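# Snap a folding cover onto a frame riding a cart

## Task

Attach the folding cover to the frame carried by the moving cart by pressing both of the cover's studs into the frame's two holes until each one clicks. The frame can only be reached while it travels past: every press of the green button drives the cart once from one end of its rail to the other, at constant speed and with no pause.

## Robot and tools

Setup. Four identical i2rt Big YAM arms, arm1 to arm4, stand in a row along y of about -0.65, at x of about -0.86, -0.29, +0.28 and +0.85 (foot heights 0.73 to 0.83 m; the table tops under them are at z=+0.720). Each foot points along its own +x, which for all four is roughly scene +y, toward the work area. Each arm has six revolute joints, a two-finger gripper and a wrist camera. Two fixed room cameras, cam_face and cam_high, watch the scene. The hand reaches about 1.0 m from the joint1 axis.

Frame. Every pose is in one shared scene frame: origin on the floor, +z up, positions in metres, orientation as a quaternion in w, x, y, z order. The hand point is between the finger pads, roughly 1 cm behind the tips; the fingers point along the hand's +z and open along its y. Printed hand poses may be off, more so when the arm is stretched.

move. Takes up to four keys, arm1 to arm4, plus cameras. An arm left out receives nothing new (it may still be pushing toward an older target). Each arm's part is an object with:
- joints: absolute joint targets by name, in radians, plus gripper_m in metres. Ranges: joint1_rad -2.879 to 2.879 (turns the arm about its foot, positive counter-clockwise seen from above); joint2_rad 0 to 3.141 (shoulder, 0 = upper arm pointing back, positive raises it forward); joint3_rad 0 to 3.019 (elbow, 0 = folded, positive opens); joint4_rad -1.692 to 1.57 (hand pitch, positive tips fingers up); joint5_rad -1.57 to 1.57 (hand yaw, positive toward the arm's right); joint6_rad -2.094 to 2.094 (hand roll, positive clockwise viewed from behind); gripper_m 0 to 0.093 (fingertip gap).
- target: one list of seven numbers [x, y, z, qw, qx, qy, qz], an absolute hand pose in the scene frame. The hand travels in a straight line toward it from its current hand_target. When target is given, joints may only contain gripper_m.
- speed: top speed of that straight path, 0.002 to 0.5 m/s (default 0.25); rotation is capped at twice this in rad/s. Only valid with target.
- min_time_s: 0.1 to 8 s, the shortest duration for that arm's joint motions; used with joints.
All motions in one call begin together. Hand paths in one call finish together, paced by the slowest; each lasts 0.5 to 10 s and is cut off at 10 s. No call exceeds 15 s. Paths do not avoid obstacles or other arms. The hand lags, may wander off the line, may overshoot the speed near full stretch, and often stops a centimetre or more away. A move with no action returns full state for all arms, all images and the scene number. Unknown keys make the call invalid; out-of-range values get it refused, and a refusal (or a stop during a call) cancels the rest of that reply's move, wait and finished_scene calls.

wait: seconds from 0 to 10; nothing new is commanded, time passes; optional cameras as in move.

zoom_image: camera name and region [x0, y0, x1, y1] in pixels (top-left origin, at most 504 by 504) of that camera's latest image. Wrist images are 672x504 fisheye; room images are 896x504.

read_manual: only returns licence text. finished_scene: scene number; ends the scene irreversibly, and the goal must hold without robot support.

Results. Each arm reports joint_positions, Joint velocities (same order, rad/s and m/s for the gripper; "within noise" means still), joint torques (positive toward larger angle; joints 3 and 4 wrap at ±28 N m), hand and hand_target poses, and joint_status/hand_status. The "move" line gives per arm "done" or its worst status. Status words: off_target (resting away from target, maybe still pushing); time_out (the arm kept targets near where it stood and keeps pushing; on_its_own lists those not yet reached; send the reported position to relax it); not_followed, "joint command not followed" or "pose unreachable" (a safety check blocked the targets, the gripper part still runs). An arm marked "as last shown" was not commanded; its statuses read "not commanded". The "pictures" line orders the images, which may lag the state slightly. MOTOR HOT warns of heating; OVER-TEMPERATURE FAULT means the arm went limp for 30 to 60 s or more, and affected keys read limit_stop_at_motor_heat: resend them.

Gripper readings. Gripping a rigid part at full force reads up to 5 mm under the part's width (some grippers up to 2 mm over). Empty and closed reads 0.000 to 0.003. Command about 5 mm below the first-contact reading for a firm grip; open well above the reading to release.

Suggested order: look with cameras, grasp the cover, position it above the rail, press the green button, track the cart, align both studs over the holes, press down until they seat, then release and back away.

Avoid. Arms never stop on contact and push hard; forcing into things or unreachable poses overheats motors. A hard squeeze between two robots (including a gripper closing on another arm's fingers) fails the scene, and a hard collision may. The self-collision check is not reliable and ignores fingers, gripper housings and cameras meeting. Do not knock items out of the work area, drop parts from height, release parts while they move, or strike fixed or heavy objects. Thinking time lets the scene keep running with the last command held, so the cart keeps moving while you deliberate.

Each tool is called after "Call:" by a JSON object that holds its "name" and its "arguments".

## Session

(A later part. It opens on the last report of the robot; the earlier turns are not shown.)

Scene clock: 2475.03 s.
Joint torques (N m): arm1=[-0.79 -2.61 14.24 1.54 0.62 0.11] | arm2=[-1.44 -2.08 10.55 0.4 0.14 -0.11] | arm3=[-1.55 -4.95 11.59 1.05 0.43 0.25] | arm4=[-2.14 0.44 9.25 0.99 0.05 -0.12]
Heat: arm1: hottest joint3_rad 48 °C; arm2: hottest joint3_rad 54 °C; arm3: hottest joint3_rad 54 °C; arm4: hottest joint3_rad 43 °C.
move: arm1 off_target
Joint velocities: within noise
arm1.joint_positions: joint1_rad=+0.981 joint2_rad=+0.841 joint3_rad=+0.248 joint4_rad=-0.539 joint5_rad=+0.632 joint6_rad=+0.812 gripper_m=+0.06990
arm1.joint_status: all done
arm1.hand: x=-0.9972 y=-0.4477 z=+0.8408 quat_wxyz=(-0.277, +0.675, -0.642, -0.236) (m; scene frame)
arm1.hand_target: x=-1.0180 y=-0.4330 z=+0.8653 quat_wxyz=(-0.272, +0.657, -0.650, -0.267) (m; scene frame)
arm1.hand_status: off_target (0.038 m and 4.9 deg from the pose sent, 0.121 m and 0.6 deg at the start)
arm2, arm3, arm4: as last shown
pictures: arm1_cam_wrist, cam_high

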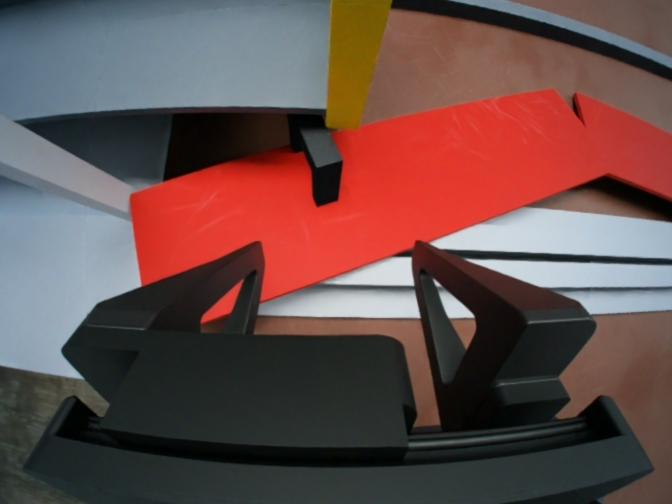

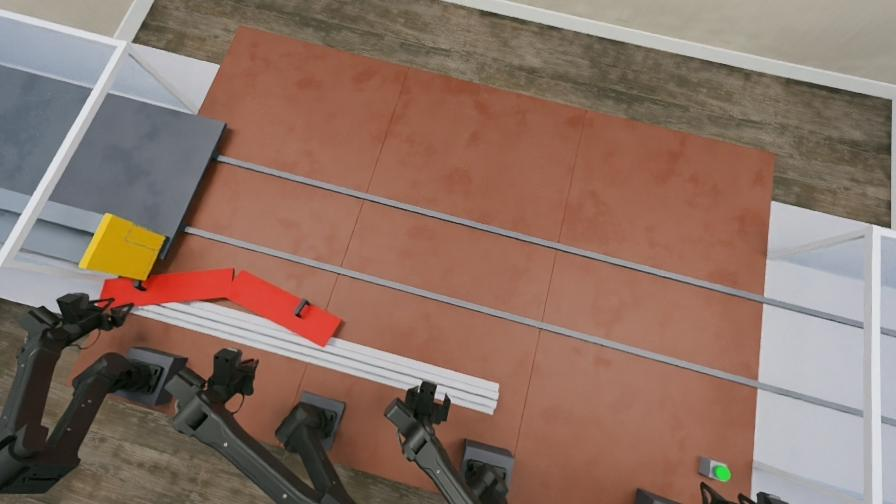

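Call:
{"name": "move", "arguments": {"arm1": {"target":[-1.062,-0.378,0.845,-0.2706,0.6533,-0.6533,-0.2706],"speed":0.25}, "cameras": ["arm1_cam_wrist"]}}

Call:
{"name": "move", "arguments": {"arm1": {"joints":{"gripper_m":0.0},"target":[-1.066,-0.376,0.84,-0.2706,0.6533,-0.6533,-0.2706],"speed":0.1}, "cameras": ["arm1_cam_wrist"]}}

Call:
{"name": "move", "arguments": {"arm1": {"target":[-1.07,-0.45,0.865,-0.2706,0.6533,-0.6533,-0.2706],"speed":0.1}, "cameras": ["arm1_cam_wrist","cam_high"]}}

Scene clock: 2481.47 s.
Joint torques (N m): arm1=[-2.08 -4.78 12.27 1.69 0.25 -0.07] | arm2=[-1.44 -2.08 10.55 0.39 0.14 -0.11] | arm3=[-1.49 -4.95 11.58 1.05 0.43 0.26] | arm4=[-1.96 0.56 9.28 1.01 0.05 -0.12]
Heat: arm1: hottest joint3_rad 48 °C; arm2: hottest joint3_rad 54 °C; arm3: hottest joint3_rad 54 °C; arm4: hottest joint3_rad 42 °C.
move: arm1 off_target
Joint velocities: within noise
arm1.joint_positions: joint1_rad=+0.903 joint2_rad=+1.157 joint3_rad=+0.352 joint4_rad=-0.261 joint5_rad=+0.596 joint6_rad=+0.765 gripper_m=+0.06990
arm1.joint_status: not commanded
arm1.hand: x=-1.0425 y=-0.3971 z=+0.8279 quat_wxyz=(-0.272, +0.660, -0.655, -0.249) (m; scene frame)
arm1.hand_target: x=-1.0615 y=-0.3801 z=+0.8460 quat_wxyz=(-0.269, +0.651, -0.655, -0.272) (m; scene frame)
arm1.hand_status: off_target (0.032 m and 2.6 deg from the pose sent, 0.095 m and 4.9 deg at the start)
arm2, arm3, arm4: as last shown
pictures: arm1_cam_wrist

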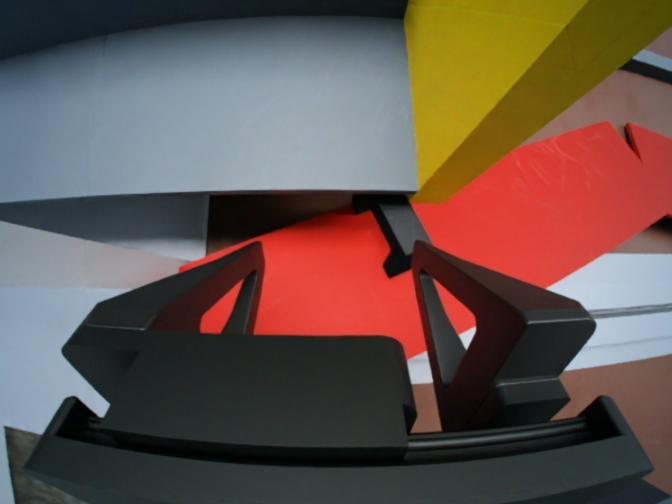

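Scene clock: 2482.50 s.
Joint torques (N m): arm1=[-1.61 -4.84 12.04 1.65 0.36 -0.13] | arm2=[-1.44 -2.08 10.55 0.39 0.14 -0.11] | arm3=[-1.49 -4.78 11.59 1.07 0.43 0.25] | arm4=[-2.14 0.5 9.28 0.98 0.05 -0.12]
Heat: arm1: hottest joint3_rad 48 °C; arm2: hottest joint3_rad 54 °C; arm3: hottest joint3_rad 54 °C; arm4: hottest joint3_rad 42 °C.
move: arm1 off_target
Joint velocities: within noise
arm1.joint_positions: joint1_rad=+0.903 joint2_rad=+1.191 joint3_rad=+0.361 joint4_rad=-0.235 joint5_rad=+0.596 joint6_rad=+0.760 gripper_m=+0.00033
arm1.joint_status: all done
arm1.hand: x=-1.0474 y=-0.3935 z=+0.8244 quat_wxyz=(-0.272, +0.661, -0.654, -0.249) (m; scene frame)
arm1.hand_target: x=-1.0656 y=-0.3771 z=+0.8412 quat_wxyz=(-0.271, +0.653, -0.653, -0.271) (m; scene frame)
arm1.hand_status: off_target (0.030 m and 2.6 deg from the pose sent, 0.034 m and 2.6 deg at the start)
arm2, arm3, arm4: as last shown
pictures: arm1_cam_wrist

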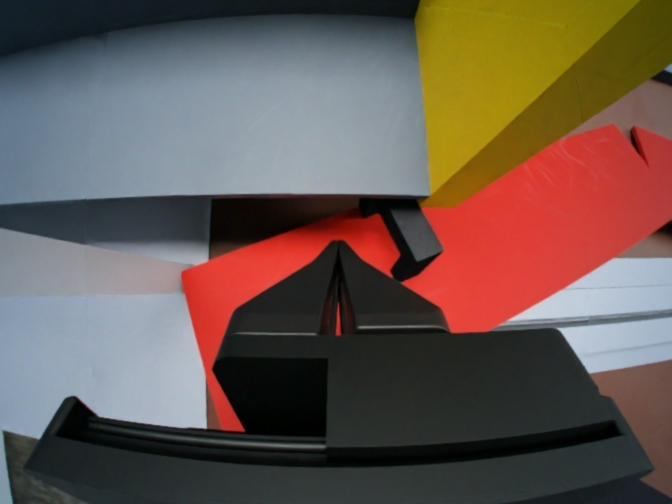

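Scene clock: 2484.33 s.
Joint torques (N m): arm1=[0.15 -5.01 12.41 0.39 0.74 0.1] | arm2=[-1.44 -2.08 10.55 0.39 0.14 -0.11] | arm3=[-1.44 -4.84 11.62 1.09 0.43 0.26] | arm4=[-2.08 0.44 9.28 0.96 0.06 -0.12]
Heat: arm1: hottest joint3_rad 48 °C; arm2: hottest joint3_rad 54 °C; arm3: hottest joint3_rad 54 °C; arm4: hottest joint3_rad 42 °C.
move: arm1 off_target
Joint velocities: within noise
arm1.joint_positions: joint1_rad=+1.151 joint2_rad=+1.042 joint3_rad=+0.361 joint4_rad=-0.563 joint5_rad=+0.716 joint6_rad=+1.033 gripper_m=+0.00033
arm1.joint_status: not commanded
arm1.hand: x=-1.0489 y=-0.4538 z=+0.8468 quat_wxyz=(-0.282, +0.663, -0.648, -0.246) (m; scene frame)
arm1.hand_target: x=-1.0674 y=-0.4479 z=+0.8652 quat_wxyz=(-0.274, +0.653, -0.653, -0.269) (m; scene frame)
arm1.hand_status: off_target (0.028 m and 3.3 deg from the pose sent, 0.073 m and 2.6 deg at the start)
arm2.joint_positions: joint1_rad=+1.163 joint2_rad=+0.737 joint3_rad=+0.786 joint4_rad=-1.420 joint5_rad=+0.488 joint6_rad=+1.100 gripper_m=+0.01209
arm2.joint_status: not commanded
arm2.hand: x=-0.4490 y=-0.4854 z=+0.9640 quat_wxyz=(-0.186, +0.686, -0.682, -0.173) (m; scene frame)
arm2.hand_target: x=-0.4524 y=-0.4822 z=+0.9805 quat_wxyz=(-0.181, +0.683, -0.683, -0.184) (m; scene frame)
arm2.hand_status: not commanded
arm3, arm4: as last shown
pictures: arm1_cam_wrist, cam_high

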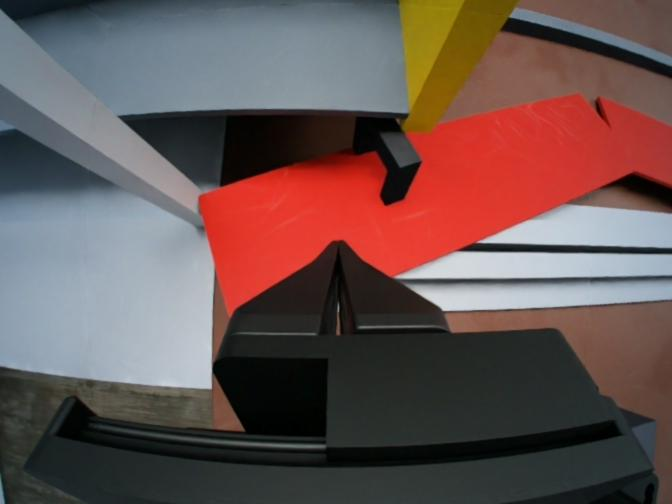

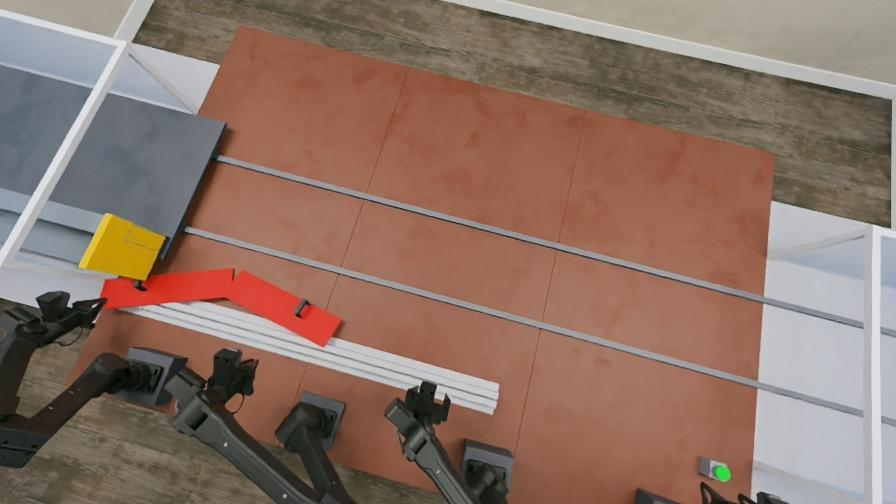

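Call:
{"name": "move", "arguments": {"arm1": {"joints":{"gripper_m":0.07},"target":[-1.022,-0.43,0.885,-0.2706,0.6533,-0.6533,-0.2706],"speed":0.2}, "cameras": []}}

Call:
{"name": "move", "arguments": {"arm1": {"target":[-1.018,-0.388,0.845,-0.2706,0.6533,-0.6533,-0.2706],"speed":0.1}, "arm2": {"target":[-0.49,-0.38,0.96,-0.183,0.683,-0.683,-0.183],"joints":{"gripper_m":0.085}}, "cameras": ["arm1_cam_wrist","arm2_cam_wrist"]}}

Scene clock: 2508.23 s.
Joint torques (N m): arm1=[-1.32 -4.01 9.51 0.7 0.25 -0.15] | arm2=[-1.44 -2.08 10.55 0.4 0.14 -0.11] | arm3=[-1.73 -4.95 11.55 1.11 0.43 0.26] | arm4=[-2.14 0.56 9.25 0.96 0.06 -0.13]
Heat: arm1: hottest joint3_rad 49 °C; arm2: hottest joint3_rad 54 °C; arm3: hottest joint3_rad 54 °C; arm4: hottest joint3_rad 42 °C.
move: arm1 done
Joint velocities: within noise
arm1.joint_positions: joint1_rad=+0.992 joint2_rad=+0.828 joint3_rad=+0.361 joint4_rad=-0.586 joint5_rad=+0.639 joint6_rad=+0.855 gripper_m=+0.06991
arm1.joint_status: all done
arm1.hand: x=-1.0291 y=-0.4295 z=+0.8880 quat_wxyz=(-0.266, +0.649, -0.656, -0.280) (m; scene frame)
arm1.hand_target: x=-1.0241 y=-0.4313 z=+0.8843 quat_wxyz=(-0.268, +0.654, -0.654, -0.272) (m; scene frame)
arm1.hand_status: done (0.008 m and 1.3 deg from the pose sent, 0.052 m and 3.3 deg at the start)
arm2, arm3, arm4: as last shown
pictures: none
No camera images: "cameras" was empty.

Scene clock: 2509.80 s.
Joint torques (N m): arm1=[-1.44 -3.43 8.17 2.06 0.18 -0.15] | arm2=[-1.38 -4.25 11.78 1.87 0.09 -0.14] | arm3=[-1.49 -4.95 11.55 1.07 0.42 0.26] | arm4=[-2.14 0.56 9.26 0.96 0.05 -0.13]
Heat: arm1: hottest joint3_rad 49 °C; arm2: hottest joint3_rad 54 °C; arm3: hottest joint3_rad 54 °C; arm4: hottest joint3_rad 42 °C.
move: arm1 done; arm2 off_target
Joint velocities: within noise
arm1.joint_positions: joint1_rad=+0.811 joint2_rad=+1.013 joint3_rad=+0.315 joint4_rad=-0.262 joint5_rad=+0.546 joint6_rad=+0.668 gripper_m=+0.06991
arm1.joint_status: not commanded
arm1.hand: x=-1.0212 y=-0.3885 z=+0.8496 quat_wxyz=(-0.269, +0.651, -0.655, -0.274) (m; scene frame)
arm1.hand_target: x=-1.0176 y=-0.3892 z=+0.8444 quat_wxyz=(-0.270, +0.654, -0.653, -0.270) (m; scene frame)
arm1.hand_status: done (0.006 m and 0.6 deg from the pose sent, 0.061 m and 1.3 deg at the start)
arm2.joint_positions: joint1_rad=+0.871 joint2_rad=+0.963 joint3_rad=+0.824 joint4_rad=-1.137 joint5_rad=+0.404 joint6_rad=+0.795 gripper_m=+0.08492
arm2.joint_status: all done
arm2.hand: x=-0.4766 y=-0.3949 z=+0.9362 quat_wxyz=(-0.183, +0.689, -0.684, -0.154) (m; scene frame)
arm2.hand_target: x=-0.4888 y=-0.3811 z=+0.9592 quat_wxyz=(-0.181, +0.682, -0.684, -0.182) (m; scene frame)
arm2.hand_status: off_target (0.031 m and 3.4 deg from the pose sent, 0.113 m and 1.3 deg at the start)
arm3.joint_positions: joint1_rad=+1.077 joint2_rad=+1.177 joint3_rad=+0.540 joint4_rad=-0.710 joint5_rad=+0.453 joint6_rad=+1.015 gripper_m=+0.08510
arm3.joint_status: not commanded
arm3.hand: x=+0.0490 y=-0.4510 z=+0.8719 quat_wxyz=(-0.190, +0.697, -0.672, -0.160) (m; scene frame)
arm3.hand_target: x=+0.0312 y=-0.4417 z=+0.8841 quat_wxyz=(-0.185, +0.687, -0.680, -0.179) (m; scene frame)
arm3.hand_status: not commanded
arm4.joint_positions: joint1_rad=+0.655 joint2_rad=+0.536 joint3_rad=+0.838 joint4_rad=-1.413 joint5_rad=+0.279 joint6_rad=+0.550 gripper_m=+0.08512
arm4.joint_status: not commanded
arm4.hand: x=+0.7773 y=-0.4516 z=+1.1024 quat_wxyz=(-0.179, +0.679, -0.686, -0.188) (m; scene frame)
arm4.hand_target: x=+0.7787 y=-0.4518 z=+1.1027 quat_wxyz=(-0.180, +0.681, -0.684, -0.188) (m; scene frame)
arm4.hand_status: not commanded
pictures: arm1_cam_wrist, arm2_cam_wrist

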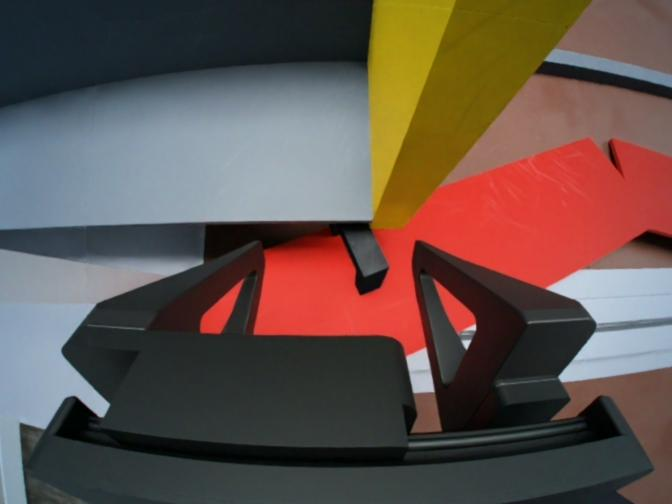

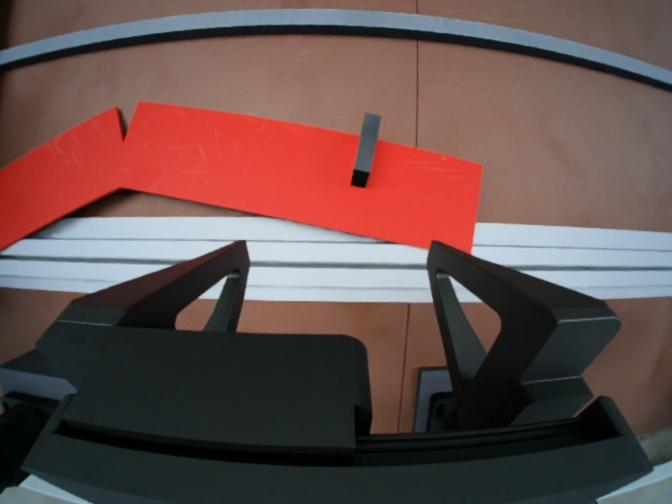

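Call:
{"name": "move", "arguments": {"arm1": {"target":[-1.005,-0.380,0.815,-0.2706,0.6533,-0.6533,-0.2706],"speed":0.1}, "cameras": ["arm1_cam_wrist"]}}

Call:
{"name": "move", "arguments": {"arm1": {"joints":{"gripper_m":0.0}}, "cameras": ["arm1_cam_wrist"]}}

Scene clock: 2514.93 s.
Joint torques (N m): arm1=[-1.49 -4.19 7.16 1.94 0.15 -0.18] | arm2=[-1.44 -4.19 11.79 1.87 0.08 -0.11] | arm3=[-1.49 -5.13 11.55 1.11 0.42 0.25] | arm4=[-2.08 0.5 9.26 0.95 0.05 -0.12]
Heat: arm1: hottest joint3_rad 48 °C; arm2: hottest joint3_rad 55 °C; arm3: hottest joint3_rad 54 °C; arm4: hottest joint3_rad 42 °C.
move: arm1 done
Joint velocities: within noise
arm1.joint_positions: joint1_rad=+0.740 joint2_rad=+1.124 joint3_rad=+0.260 joint4_rad=-0.061 joint5_rad=+0.504 joint6_rad=+0.602 gripper_m=+0.06991
arm1.joint_status: not commanded
arm1.hand: x=-1.0090 y=-0.3793 z=+0.8200 quat_wxyz=(-0.269, +0.650, -0.655, -0.275) (m; scene frame)
arm1.hand_target: x=-1.0052 y=-0.3804 z=+0.8156 quat_wxyz=(-0.270, +0.653, -0.653, -0.271) (m; scene frame)
arm1.hand_status: done (0.006 m and 0.7 deg from the pose sent, 0.039 m and 0.6 deg at the start)
arm2, arm3, arm4: as last shown
arm2.hand_target: x=-0.4888 y=-0.3811 z=+0.9592 quat_wxyz=(-0.181, +0.682, -0.684, -0.183) (m; scene frame)
pictures: arm1_cam_wrist

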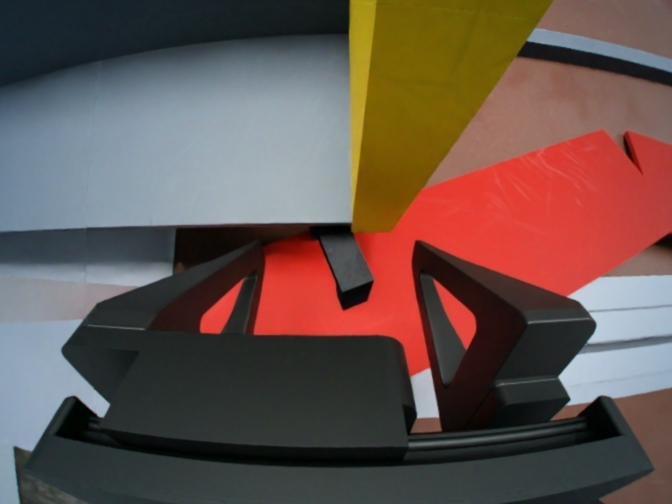

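Scene clock: 2515.70 s.
Joint torques (N m): arm1=[-1.79 -4.48 7.21 1.84 0.15 -0.16] | arm2=[-1.44 -4.25 11.78 1.87 0.08 -0.11] | arm3=[-1.49 -4.72 11.62 1.05 0.42 0.24] | arm4=[-2.14 0.56 9.28 0.98 0.05 -0.12]
Heat: arm1: hottest joint3_rad 48 °C; arm2: hottest joint3_rad 55 °C; arm3: hottest joint3_rad 54 °C; arm4: hottest joint3_rad 42 °C.
move: arm1 done
Joint velocities: within noise
arm1.joint_positions: joint1_rad=+0.731 joint2_rad=+1.124 joint3_rad=+0.260 joint4_rad=-0.057 joint5_rad=+0.504 joint6_rad=+0.594 gripper_m=+0.00039
arm1.joint_status: all done
arm1.hand: x=-1.0070 y=-0.3773 z=+0.8207 quat_wxyz=(-0.271, +0.649, -0.655, -0.275) (m; scene frame)
arm1.hand_target: x=-1.0039 y=-0.3796 z=+0.8158 quat_wxyz=(-0.271, +0.653, -0.653, -0.270) (m; scene frame)
arm1.hand_status: not commanded
arm2, arm3, arm4: as last shown
pictures: arm1_cam_wrist

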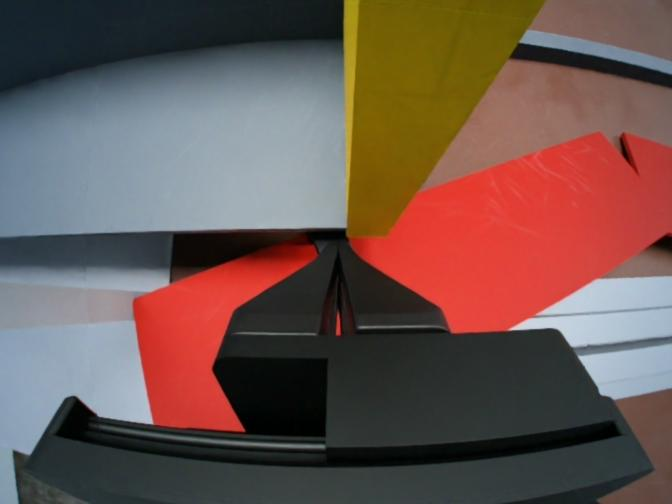

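Call:
{"name": "move", "arguments": {"arm1": {"joints":{"gripper_m":0.07},"target":[-1.005,-0.385,0.835,-0.2706,0.6533,-0.6533,-0.2706],"speed":0.1}, "cameras": []}}

Call:
{"name": "move", "arguments": {"arm1": {"target":[-1.0,-0.393,0.785,-0.2706,0.6533,-0.6533,-0.2706],"speed":0.08}, "cameras": ["arm1_cam_wrist"]}}

Call:
{"name": "move", "arguments": {"arm1": {"joints":{"gripper_m":0.0}}, "cameras": ["arm1_cam_wrist"]}}

Scene clock: 2523.57 s.
Joint torques (N m): arm1=[-0.09 -4.89 9.5 0.91 0.48 -0.01] | arm2=[-1.38 -4.25 11.78 1.87 0.08 -0.11] | arm3=[-1.49 -4.89 11.58 1.07 0.43 0.25] | arm4=[-2.2 0.56 9.31 0.95 0.06 -0.13]
Heat: arm1: hottest joint3_rad 47 °C; arm2: hottest joint3_rad 56 °C; arm3: hottest joint3_rad 54 °C; arm4: hottest joint3_rad 42 °C.
move: arm1 done
Joint velocities: within noise
arm1.joint_positions: joint1_rad=+0.736 joint2_rad=+1.039 joint3_rad=+0.260 joint4_rad=-0.164 joint5_rad=+0.507 joint6_rad=+0.596 gripper_m=+0.06990
arm1.joint_status: all done
arm1.hand: x=-1.0001 y=-0.3861 z=+0.8299 quat_wxyz=(-0.271, +0.654, -0.655, -0.265) (m; scene frame)
arm1.hand_target: x=-1.0044 y=-0.3845 z=+0.8349 quat_wxyz=(-0.271, +0.652, -0.654, -0.270) (m; scene frame)
arm1.hand_status: done (0.007 m and 0.7 deg from the pose sent, 0.016 m and 0.7 deg at the start)
arm2, arm3, arm4: as last shown
pictures: none
No camera images: "cameras" was empty.

Scene clock: 2525.07 s.
Joint torques (N m): arm1=[-0.79 -4.31 5.7 2.1 0.49 0.11] | arm2=[-1.44 -4.25 11.78 1.87 0.08 -0.11] | arm3=[-1.49 -4.84 11.58 1.06 0.43 0.25] | arm4=[-2.14 0.44 9.25 0.99 0.06 -0.12]
Heat: arm1: hottest joint3_rad 47 °C; arm2: hottest joint3_rad 56 °C; arm3: hottest joint3_rad 54 °C; arm4: hottest joint3_rad 42 °C.
move: arm1 done
Joint velocities: within noise
arm1.joint_positions: joint1_rad=+0.749 joint2_rad=+1.243 joint3_rad=+0.199 joint4_rad=+0.107 joint5_rad=+0.514 joint6_rad=+0.599 gripper_m=+0.06990
arm1.joint_status: not commanded
arm1.hand: x=-1.0004 y=-0.3900 z=+0.7888 quat_wxyz=(-0.272, +0.655, -0.651, -0.269) (m; scene frame)
arm1.hand_target: x=-0.9999 y=-0.3932 z=+0.7857 quat_wxyz=(-0.271, +0.654, -0.652, -0.270) (m; scene frame)
arm1.hand_status: done (0.005 m and 0.4 deg from the pose sent, 0.045 m and 0.7 deg at the start)
arm2, arm3, arm4: as last shown
pictures: arm1_cam_wrist

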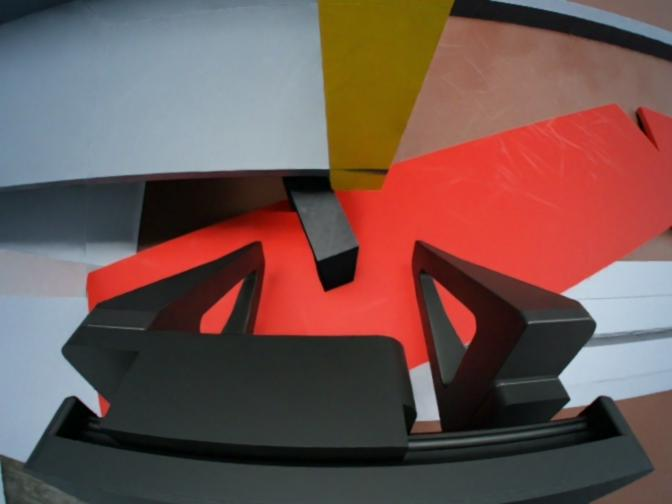

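Scene clock: 2525.73 s.
Joint torques (N m): arm1=[0.03 -5.07 5.52 1.87 0.42 0.09] | arm2=[-1.44 -4.25 11.78 1.85 0.08 -0.11] | arm3=[-1.55 -4.72 11.62 1.07 0.43 0.24] | arm4=[-2.08 0.56 9.28 0.96 0.06 -0.12]
Heat: arm1: hottest joint3_rad 47 °C; arm2: hottest joint3_rad 56 °C; arm3: hottest joint3_rad 54 °C; arm4: hottest joint3_rad 42 °C.
move: arm1 off_target
Joint velocities: within noise
arm1.joint_positions: joint1_rad=+0.755 joint2_rad=+1.245 joint3_rad=+0.199 joint4_rad=+0.110 joint5_rad=+0.515 joint6_rad=+0.596 gripper_m=+0.01712
arm1.joint_status: gripper_m off_target (ended at +0.01714, target +0.00000)
arm1.hand: x=-1.0021 y=-0.3905 z=+0.7889 quat_wxyz=(-0.272, +0.658, -0.648, -0.270) (m; scene frame)
arm1.hand_target: x=-1.0009 y=-0.3938 z=+0.7857 quat_wxyz=(-0.270, +0.656, -0.651, -0.271) (m; scene frame)
arm1.hand_status: not commanded
arm2, arm3, arm4: as last shown
pictures: arm1_cam_wrist

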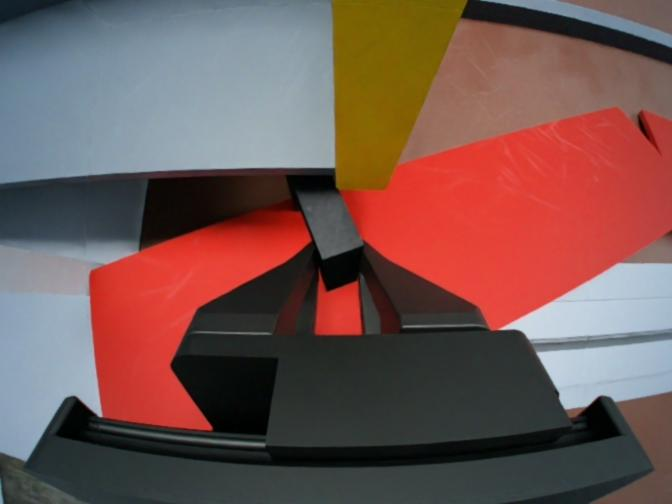

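Call:
{"name": "move", "arguments": {"arm1": {"target":[-0.99,-0.435,0.795,-0.2706,0.6533,-0.6533,-0.2706],"speed":0.08}, "cameras": ["arm1_cam_wrist"]}}

Call:
{"name": "move", "arguments": {"arm1": {"target":[-0.93,-0.455,0.815,-0.2706,0.6533,-0.6533,-0.2706],"speed":0.08}, "cameras": ["arm1_cam_wrist","arm2_cam_wrist","cam_high"]}}

Scene clock: 2530.27 s.
Joint torques (N m): arm1=[1.38 -7 4.42 -0.72 1.4 0.6] | arm2=[-1.44 -4.25 11.78 1.87 0.08 -0.11] | arm3=[-1.44 -4.84 11.59 1.09 0.43 0.25] | arm4=[-2.08 0.44 9.26 0.98 0.06 -0.12]
Heat: arm1: hottest joint3_rad 47 °C; arm2: hottest joint3_rad 56 °C; arm3: hottest joint3_rad 54 °C; arm4: hottest joint3_rad 42 °C.
move: arm1 off_target
Joint velocities: within noise
arm1.joint_positions: joint1_rad=+0.857 joint2_rad=+1.096 joint3_rad=+0.162 joint4_rad=-0.012 joint5_rad=+0.567 joint6_rad=+0.663 gripper_m=+0.01593
arm1.joint_status: not commanded
arm1.hand: x=-1.0045 y=-0.4159 z=+0.8022 quat_wxyz=(-0.272, +0.661, -0.639, -0.285) (m; scene frame)
arm1.hand_target: x=-0.9908 y=-0.4304 z=+0.7943 quat_wxyz=(-0.271, +0.651, -0.654, -0.276) (m; scene frame)
arm1.hand_status: off_target (0.025 m and 2.4 deg from the pose sent, 0.047 m and 0.8 deg at the start)
arm2, arm3, arm4: as last shown
pictures: arm1_cam_wrist

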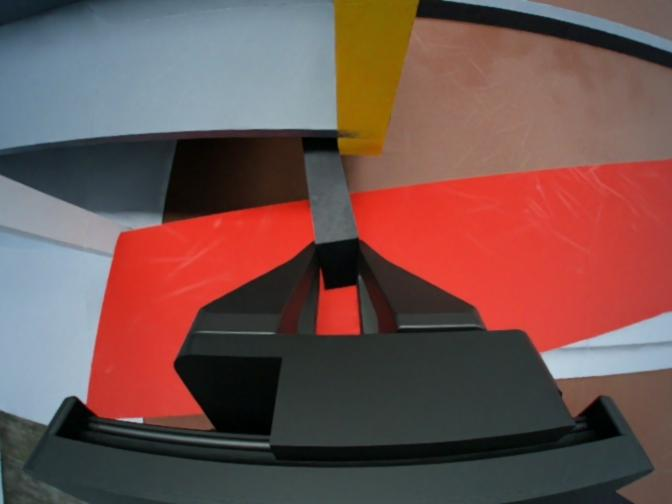

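Scene clock: 2532.63 s.
Joint torques (N m): arm1=[-0.5 -0.09 11.78 1.43 0.23 -0.04] | arm2=[-1.38 -4.19 11.78 1.87 0.08 -0.11] | arm3=[-1.55 -4.89 11.59 1.09 0.43 0.25] | arm4=[-2.14 0.5 9.25 0.95 0.06 -0.13]
Heat: arm1: hottest joint3_rad 46 °C; arm2: hottest joint3_rad 57 °C; arm3: hottest joint3_rad 54 °C; arm4: hottest joint3_rad 42 °C.
move: arm1 done
Joint velocities: within noise
arm1.joint_positions: joint1_rad=+0.703 joint2_rad=+0.439 joint3_rad=+0.022 joint4_rad=-0.514 joint5_rad=+0.486 joint6_rad=+0.570 gripper_m=+0.00033
arm1.joint_status: not commanded
arm1.on_its_own: gripper_m moved -0.01560 to your old target +0.00000
arm1.hand: x=-0.9273 y=-0.4587 z=+0.8069 quat_wxyz=(-0.270, +0.654, -0.656, -0.265) (m; scene frame)
arm1.hand_target: x=-0.9316 y=-0.4559 z=+0.8142 quat_wxyz=(-0.269, +0.654, -0.653, -0.271) (m; scene frame)
arm1.hand_status: done (0.009 m and 0.7 deg from the pose sent, 0.085 m and 2.4 deg at the start)
arm2, arm3, arm4: as last shown
pictures: arm1_cam_wrist, arm2_cam_wrist, cam_high

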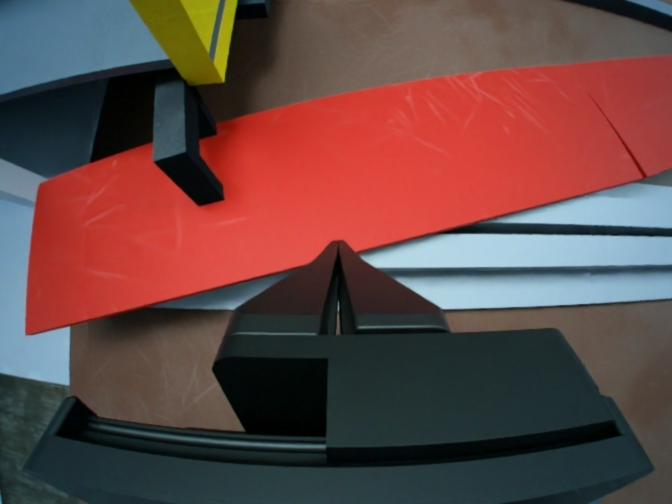

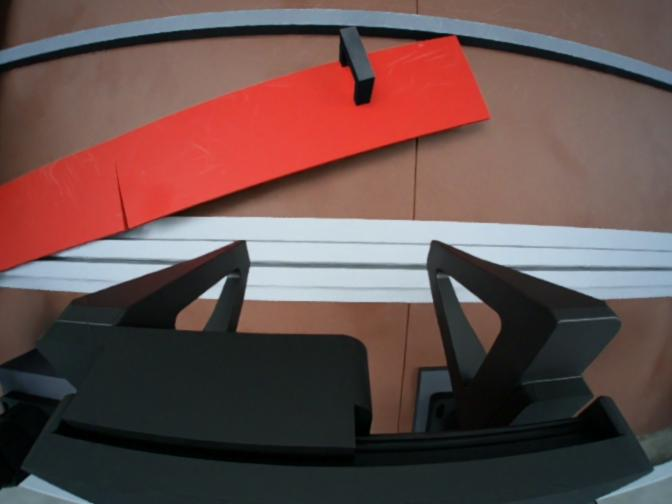

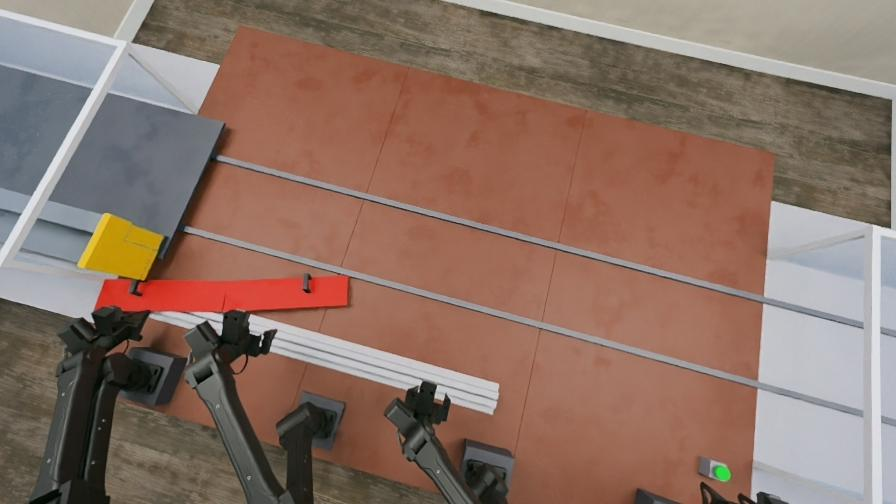

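Call:
{"name": "move", "arguments": {"arm1": {"joints":{"gripper_m":0.07},"target":[-1.02,-0.44,0.86,-0.2276,0.7428,-0.5494,-0.3077],"speed":0.2}, "cameras": ["arm1_cam_wrist"]}}

Scene clock: 2540.97 s.
Joint torques (N m): arm1=[-0.03 -1.61 15.24 2.14 0.09 -0.14] | arm2=[-1.44 -4.19 11.78 1.87 0.08 -0.11] | arm3=[-1.67 -4.89 11.55 1.09 0.42 0.26] | arm4=[-2.14 0.62 9.26 0.92 0.05 -0.13]
Heat: arm1: hottest joint3_rad 46 °C; arm2: hottest joint3_rad 57 °C; arm3: hottest joint3_rad 54 °C; arm4: hottest joint3_rad 42 °C.
move: arm1 off_target
Joint velocities: within noise
arm1.joint_positions: joint1_rad=+0.864 joint2_rad=+0.637 joint3_rad=+0.143 joint4_rad=-0.443 joint5_rad=+0.414 joint6_rad=+0.464 gripper_m=+0.06991
arm1.joint_status: all done
arm1.hand: x=-0.9961 y=-0.4558 z=+0.8318 quat_wxyz=(-0.228, +0.749, -0.558, -0.275) (m; scene frame)
arm1.hand_target: x=-1.0158 y=-0.4414 z=+0.8610 quat_wxyz=(-0.229, +0.741, -0.552, -0.306) (m; scene frame)
arm1.hand_status: off_target (0.040 m and 3.9 deg from the pose sent, 0.108 m and 17.4 deg at the start)
arm2.joint_positions: joint1_rad=+0.871 joint2_rad=+0.963 joint3_rad=+0.824 joint4_rad=-1.137 joint5_rad=+0.404 joint6_rad=+0.795 gripper_m=+0.08492
arm2.joint_status: not commanded
arm2.hand: x=-0.4766 y=-0.3949 z=+0.9362 quat_wxyz=(-0.183, +0.689, -0.684, -0.154) (m; scene frame)
arm2.hand_target: x=-0.4888 y=-0.3811 z=+0.9592 quat_wxyz=(-0.181, +0.682, -0.684, -0.183) (m; scene frame)
arm2.hand_status: not commanded
arm3.joint_positions: joint1_rad=+1.077 joint2_rad=+1.177 joint3_rad=+0.540 joint4_rad=-0.710 joint5_rad=+0.453 joint6_rad=+1.015 gripper_m=+0.08510
arm3.joint_status: not commanded
arm3.hand: x=+0.0490 y=-0.4510 z=+0.8719 quat_wxyz=(-0.190, +0.697, -0.672, -0.160) (m; scene frame)
arm3.hand_target: x=+0.0312 y=-0.4417 z=+0.8841 quat_wxyz=(-0.185, +0.687, -0.680, -0.179) (m; scene frame)
arm3.hand_status: not commanded
arm4.joint_positions: joint1_rad=+0.655 joint2_rad=+0.536 joint3_rad=+0.838 joint4_rad=-1.413 joint5_rad=+0.279 joint6_rad=+0.550 gripper_m=+0.08512
arm4.joint_status: not commanded
arm4.hand: x=+0.7773 y=-0.4516 z=+1.1024 quat_wxyz=(-0.179, +0.679, -0.686, -0.188) (m; scene frame)
arm4.hand_target: x=+0.7787 y=-0.4518 z=+1.1027 quat_wxyz=(-0.180, +0.681, -0.684, -0.188) (m; scene frame)
arm4.hand_status: not commanded
pictures: arm1_cam_wrist

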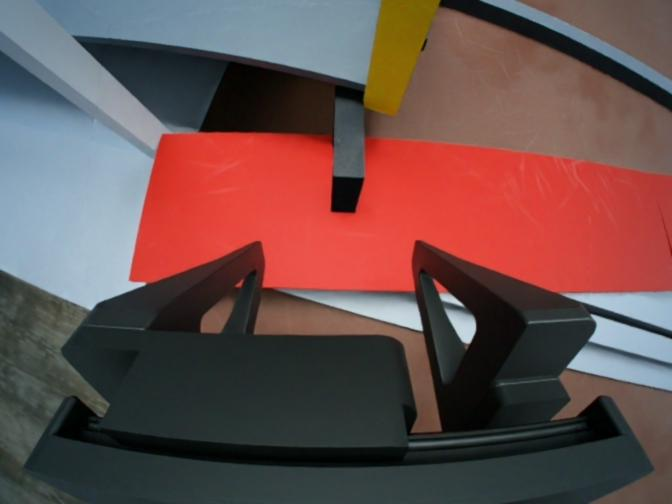

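Call:
{"name": "move", "arguments": {"arm1": {"target":[-1.012,-0.405,0.785,-0.2276,0.7428,-0.5494,-0.3077],"speed":0.1}, "cameras": ["arm1_cam_wrist"]}}

Scene clock: 2546.17 s.
Joint torques (N m): arm1=[-1.08 -4.31 5.64 2.35 0 -0.17] | arm2=[-1.44 -4.25 11.79 1.87 0.08 -0.11] | arm3=[-1.61 -4.78 11.6 1.05 0.42 0.25] | arm4=[-2.08 0.44 9.25 0.98 0.06 -0.13]
Heat: arm1: hottest joint3_rad 47 °C; arm2: hottest joint3_rad 57 °C; arm3: hottest joint3_rad 54 °C; arm4: hottest joint3_rad 42 °C.
move: arm1 done
Joint velocities: within noise
arm1.joint_positions: joint1_rad=+0.705 joint2_rad=+1.180 joint3_rad=+0.123 joint4_rad=+0.235 joint5_rad=+0.287 joint6_rad=+0.318 gripper_m=+0.06991
arm1.joint_status: not commanded
arm1.hand: x=-1.0172 y=-0.4062 z=+0.7873 quat_wxyz=(-0.223, +0.744, -0.549, -0.309) (m; scene frame)
arm1.hand_target: x=-1.0134 y=-0.4076 z=+0.7843 quat_wxyz=(-0.225, +0.746, -0.547, -0.306) (m; scene frame)
arm1.hand_status: done (0.006 m and 0.5 deg from the pose sent, 0.071 m and 3.9 deg at the start)
arm2, arm3, arm4: as last shown
pictures: arm1_cam_wrist

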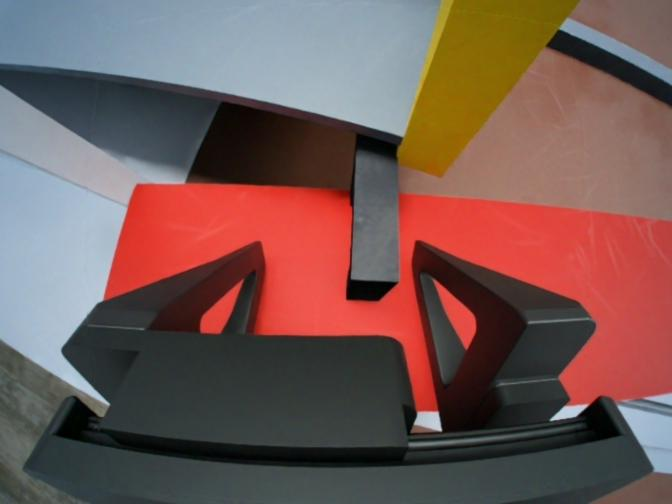

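Call:
{"name": "move", "arguments": {"arm1": {"target":[-0.992,-0.402,0.778,-0.2276,0.7428,-0.5494,-0.3077],"speed":0.08}, "cameras": []}}

Call:
{"name": "move", "arguments": {"arm1": {"joints":{"gripper_m":0.0}}, "cameras": ["arm1_cam_wrist"]}}

Call:
{"name": "move", "arguments": {"arm1": {"target":[-0.975,-0.46,0.785,-0.2276,0.7428,-0.5494,-0.3077],"speed":0.06}, "cameras": ["arm1_cam_wrist","cam_high"]}}

Scene clock: 2550.57 s.
Joint torques (N m): arm1=[-1.38 -4.25 5.14 2.3 0.03 -0.11] | arm2=[-1.44 -4.25 11.78 1.87 0.08 -0.11] | arm3=[-1.44 -4.78 11.56 1.07 0.42 0.25] | arm4=[-1.96 0.44 9.24 0.99 0.06 -0.13]
Heat: arm1: hottest joint3_rad 47 °C; arm2: hottest joint3_rad 58 °C; arm3: hottest joint3_rad 54 °C; arm4: hottest joint3_rad 42 °C.
move: arm1 done
Joint velocities: within noise
arm1.joint_positions: joint1_rad=+0.594 joint2_rad=+1.206 joint3_rad=+0.090 joint4_rad=+0.320 joint5_rad=+0.216 joint6_rad=+0.242 gripper_m=+0.06991
arm1.joint_status: not commanded
arm1.hand: x=-0.9960 y=-0.4004 z=+0.7810 quat_wxyz=(-0.225, +0.741, -0.552, -0.311) (m; scene frame)
arm1.hand_target: x=-0.9925 y=-0.4021 z=+0.7784 quat_wxyz=(-0.227, +0.742, -0.550, -0.308) (m; scene frame)
arm1.hand_status: done (0.005 m and 0.6 deg from the pose sent, 0.027 m and 0.5 deg at the start)
arm2, arm3, arm4: as last shown
pictures: none
No camera images: "cameras" was empty.

Scene clock: 2551.27 s.
Joint torques (N m): arm1=[-2.37 -3.9 5.16 2.02 1.42 -0.13] | arm2=[-1.44 -4.25 11.78 1.87 0.08 -0.11] | arm3=[-1.49 -4.72 11.59 1.09 0.43 0.25] | arm4=[-2.08 0.44 9.25 0.98 0.06 -0.13]
Heat: arm1: hottest joint3_rad 47 °C; arm2: hottest joint3_rad 58 °C; arm3: hottest joint3_rad 54 °C; arm4: hottest joint3_rad 42 °C.
move: arm1 off_target
Joint velocities: within noise
arm1.joint_positions: joint1_rad=+0.604 joint2_rad=+1.211 joint3_rad=+0.091 joint4_rad=+0.330 joint5_rad=+0.182 joint6_rad=+0.242 gripper_m=+0.01522
arm1.joint_status: gripper_m off_target (ended at +0.01524, target +0.00000)
arm1.hand: x=-1.0046 y=-0.4029 z=+0.7810 quat_wxyz=(-0.210, +0.747, -0.544, -0.320) (m; scene frame)
arm1.hand_target: x=-0.9928 y=-0.4016 z=+0.7787 quat_wxyz=(-0.227, +0.742, -0.550, -0.309) (m; scene frame)
arm1.hand_status: not commanded
arm2, arm3, arm4: as last shown
pictures: arm1_cam_wrist

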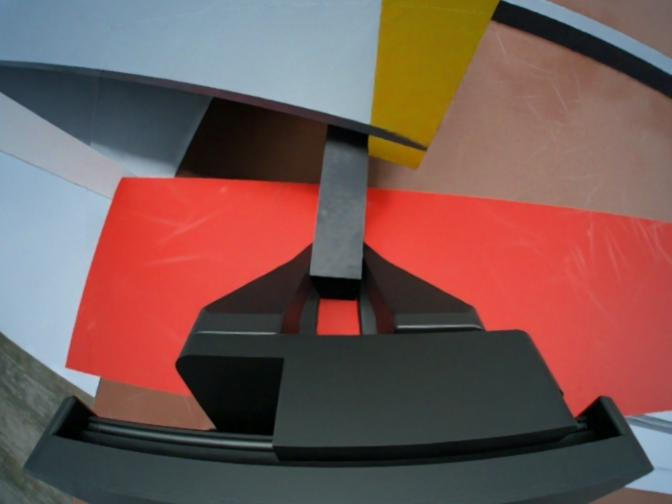

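Scene clock: 2552.80 s.
Joint torques (N m): arm1=[-1.85 -4.37 6.28 1.74 0.07 -0.11] | arm2=[-1.38 -4.25 11.79 1.88 0.08 -0.11] | arm3=[-1.49 -4.84 11.58 1.1 0.42 0.24] | arm4=[-2.08 0.44 9.24 0.95 0.04 -0.13]
Heat: arm1: hottest joint3_rad 46 °C; arm2: hottest joint3_rad 58 °C; arm3: hottest joint3_rad 54 °C; arm4: hottest joint3_rad 42 °C.
move: arm1 not_followed
Joint velocities: within noise
arm1.joint_positions: joint1_rad=+0.648 joint2_rad=+1.139 joint3_rad=+0.079 joint4_rad=+0.291 joint5_rad=+0.231 joint6_rad=+0.295 gripper_m=+0.01536
arm1.joint_status: not commanded
arm1.on_its_own: joint1_rad is held at +0.647, not at its first target +0.586; joint6_rad is held at +0.289, not at its first target +0.229
arm1.hand: x=-1.0066 y=-0.4078 z=+0.7905 quat_wxyz=(-0.218, +0.733, -0.552, -0.332) (m; scene frame)
arm1.hand_target: x=-1.0051 y=-0.4084 z=+0.7899 quat_wxyz=(-0.219, +0.734, -0.551, -0.331) (m; scene frame)
arm1.hand_status: not_followed (0.061 m and 3.2 deg from the pose sent, 0.064 m and 2.6 deg at the start; a joint's target at an end of its range on 23 of 46 steps)
arm2, arm3, arm4: as last shown
pictures: arm1_cam_wrist, cam_high
pose unreachable (arm1 arm): on one or more control steps of this call this arm could not follow its commanded pose, so it was not sent that pose on those steps. On the call's last step it was still not sent that pose. It may still have moved: this result reports where it is.
cause: moving toward the commanded pose would bring two parts of the arm too close to each other (its shoulder (the part past joint 1) and its forearm (the part past joint 3), 29 mm apart when it was first held).

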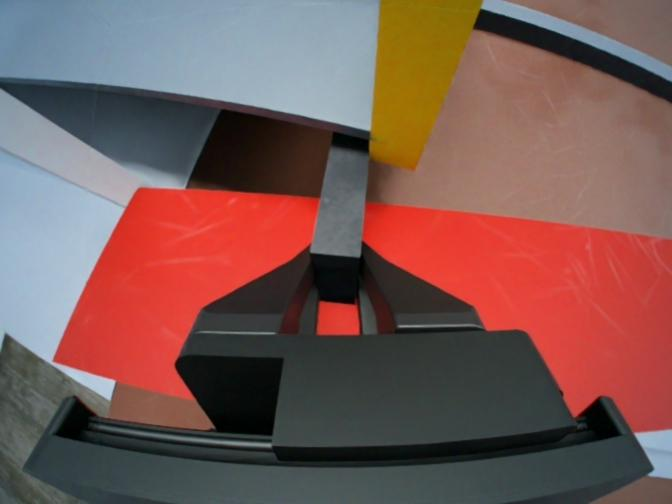

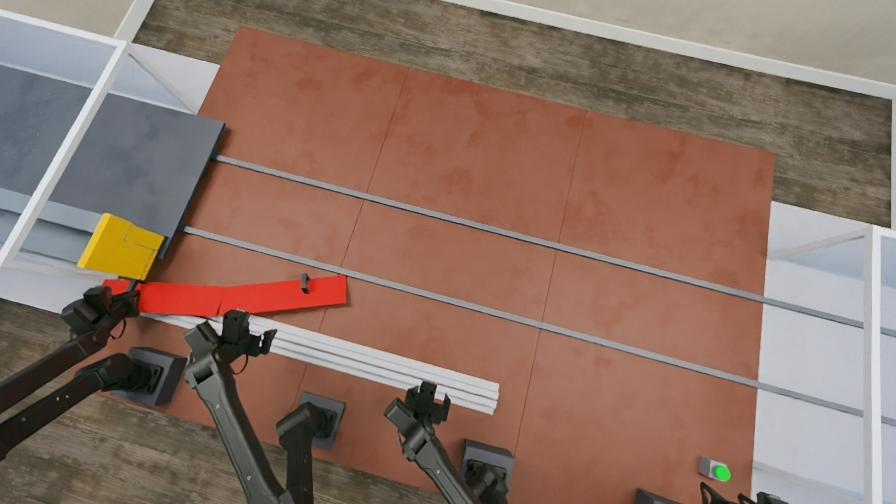

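Call:
{"name": "move", "arguments": {"arm1": {"target":[-0.985,-0.425,0.86,-0.2276,0.7428,-0.5494,-0.3077],"speed":0.08}, "cameras": ["arm1_cam_wrist"]}}

Call:
{"name": "move", "arguments": {"arm1": {"target":[-0.95,-0.46,0.87,-0.2276,0.7428,-0.5494,-0.3077],"speed":0.08}, "cameras": ["arm1_cam_wrist","cam_high","cam_face"]}}

Scene clock: 2560.90 s.
Joint torques (N m): arm1=[-1.03 -1.55 13.87 1.05 0.33 -0.08] | arm2=[-1.44 -4.19 11.79 1.87 0.08 -0.11] | arm3=[-1.49 -4.84 11.62 1.07 0.43 0.25] | arm4=[-2.08 0.38 9.26 0.98 0.06 -0.12]
Heat: arm1: hottest joint3_rad 46 °C; arm2: hottest joint3_rad 58 °C; arm3: hottest joint3_rad 54 °C; arm4: hottest joint3_rad 42 °C.
move: arm1 off_target
Joint velocities: within noise
arm1.joint_positions: joint1_rad=+0.631 joint2_rad=+0.578 joint3_rad=+0.133 joint4_rad=-0.391 joint5_rad=+0.242 joint6_rad=+0.271 gripper_m=+0.00033
arm1.joint_status: not commanded
arm1.on_its_own: gripper_m moved -0.01503 to your old target +0.00000
arm1.hand: x=-0.9788 y=-0.4336 z=+0.8401 quat_wxyz=(-0.221, +0.746, -0.554, -0.296) (m; scene frame)
arm1.hand_target: x=-0.9857 y=-0.4238 z=+0.8603 quat_wxyz=(-0.228, +0.741, -0.550, -0.311) (m; scene frame)
arm1.hand_status: off_target (0.023 m and 1.7 deg from the pose sent, 0.075 m and 3.2 deg at the start)
arm2, arm3, arm4: as last shown
pictures: arm1_cam_wrist

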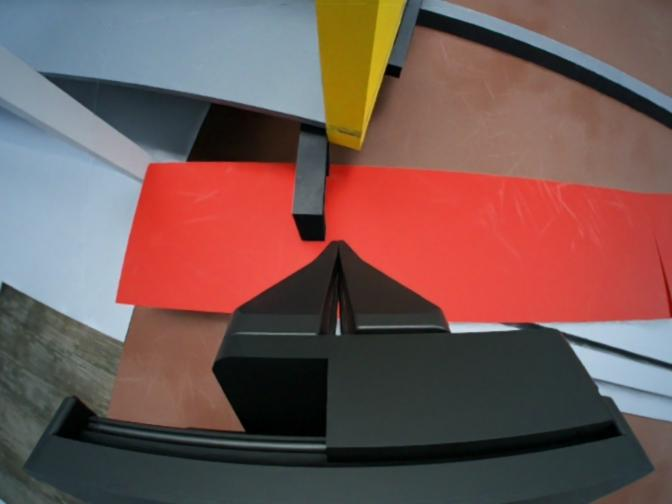

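Scene clock: 2562.53 s.
Joint torques (N m): arm1=[-1.44 -0.03 13.24 1.52 -0.03 -0.12] | arm2=[-1.44 -4.19 11.78 1.87 0.08 -0.11] | arm3=[-1.55 -4.95 11.56 1.09 0.43 0.24] | arm4=[-2.14 0.5 9.31 0.96 0.05 -0.12]
Heat: arm1: hottest joint3_rad 46 °C; arm2: hottest joint3_rad 58 °C; arm3: hottest joint3_rad 54 °C; arm4: hottest joint3_rad 42 °C.
move: arm1 done
Joint velocities: within noise
arm1.joint_positions: joint1_rad=+0.574 joint2_rad=+0.186 joint3_rad=+0.133 joint4_rad=-0.755 joint5_rad=+0.202 joint6_rad=+0.223 gripper_m=+0.00033
arm1.joint_status: not commanded
arm1.hand: x=-0.9511 y=-0.4614 z=+0.8612 quat_wxyz=(-0.224, +0.744, -0.551, -0.304) (m; scene frame)
arm1.hand_target: x=-0.9511 y=-0.4594 z=+0.8696 quat_wxyz=(-0.228, +0.744, -0.548, -0.308) (m; scene frame)
arm1.hand_status: done (0.009 m and 0.7 deg from the pose sent, 0.049 m and 1.7 deg at the start)
arm2, arm3, arm4: as last shown
pictures: arm1_cam_wrist, cam_face, cam_high

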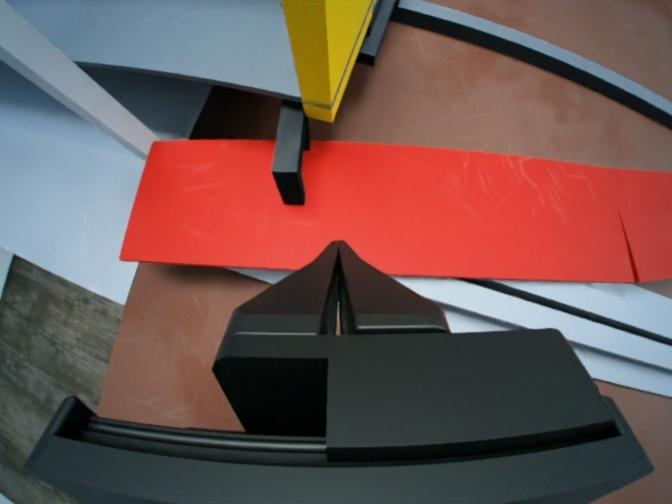

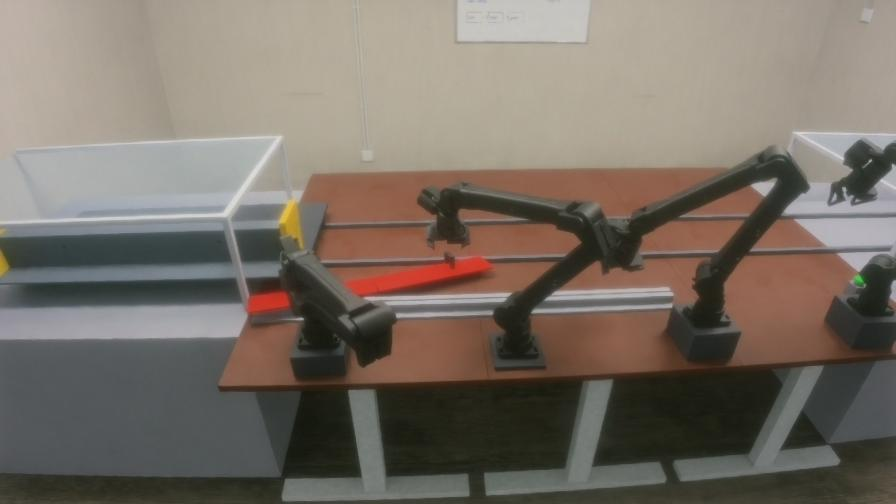

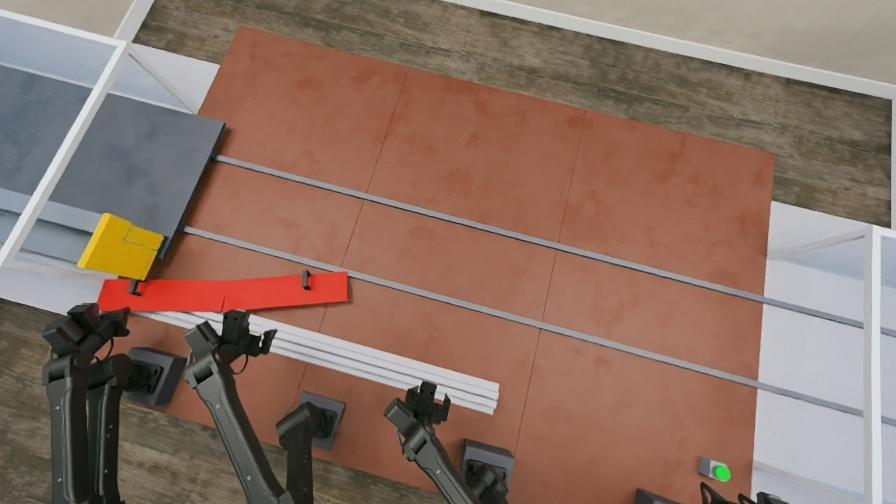

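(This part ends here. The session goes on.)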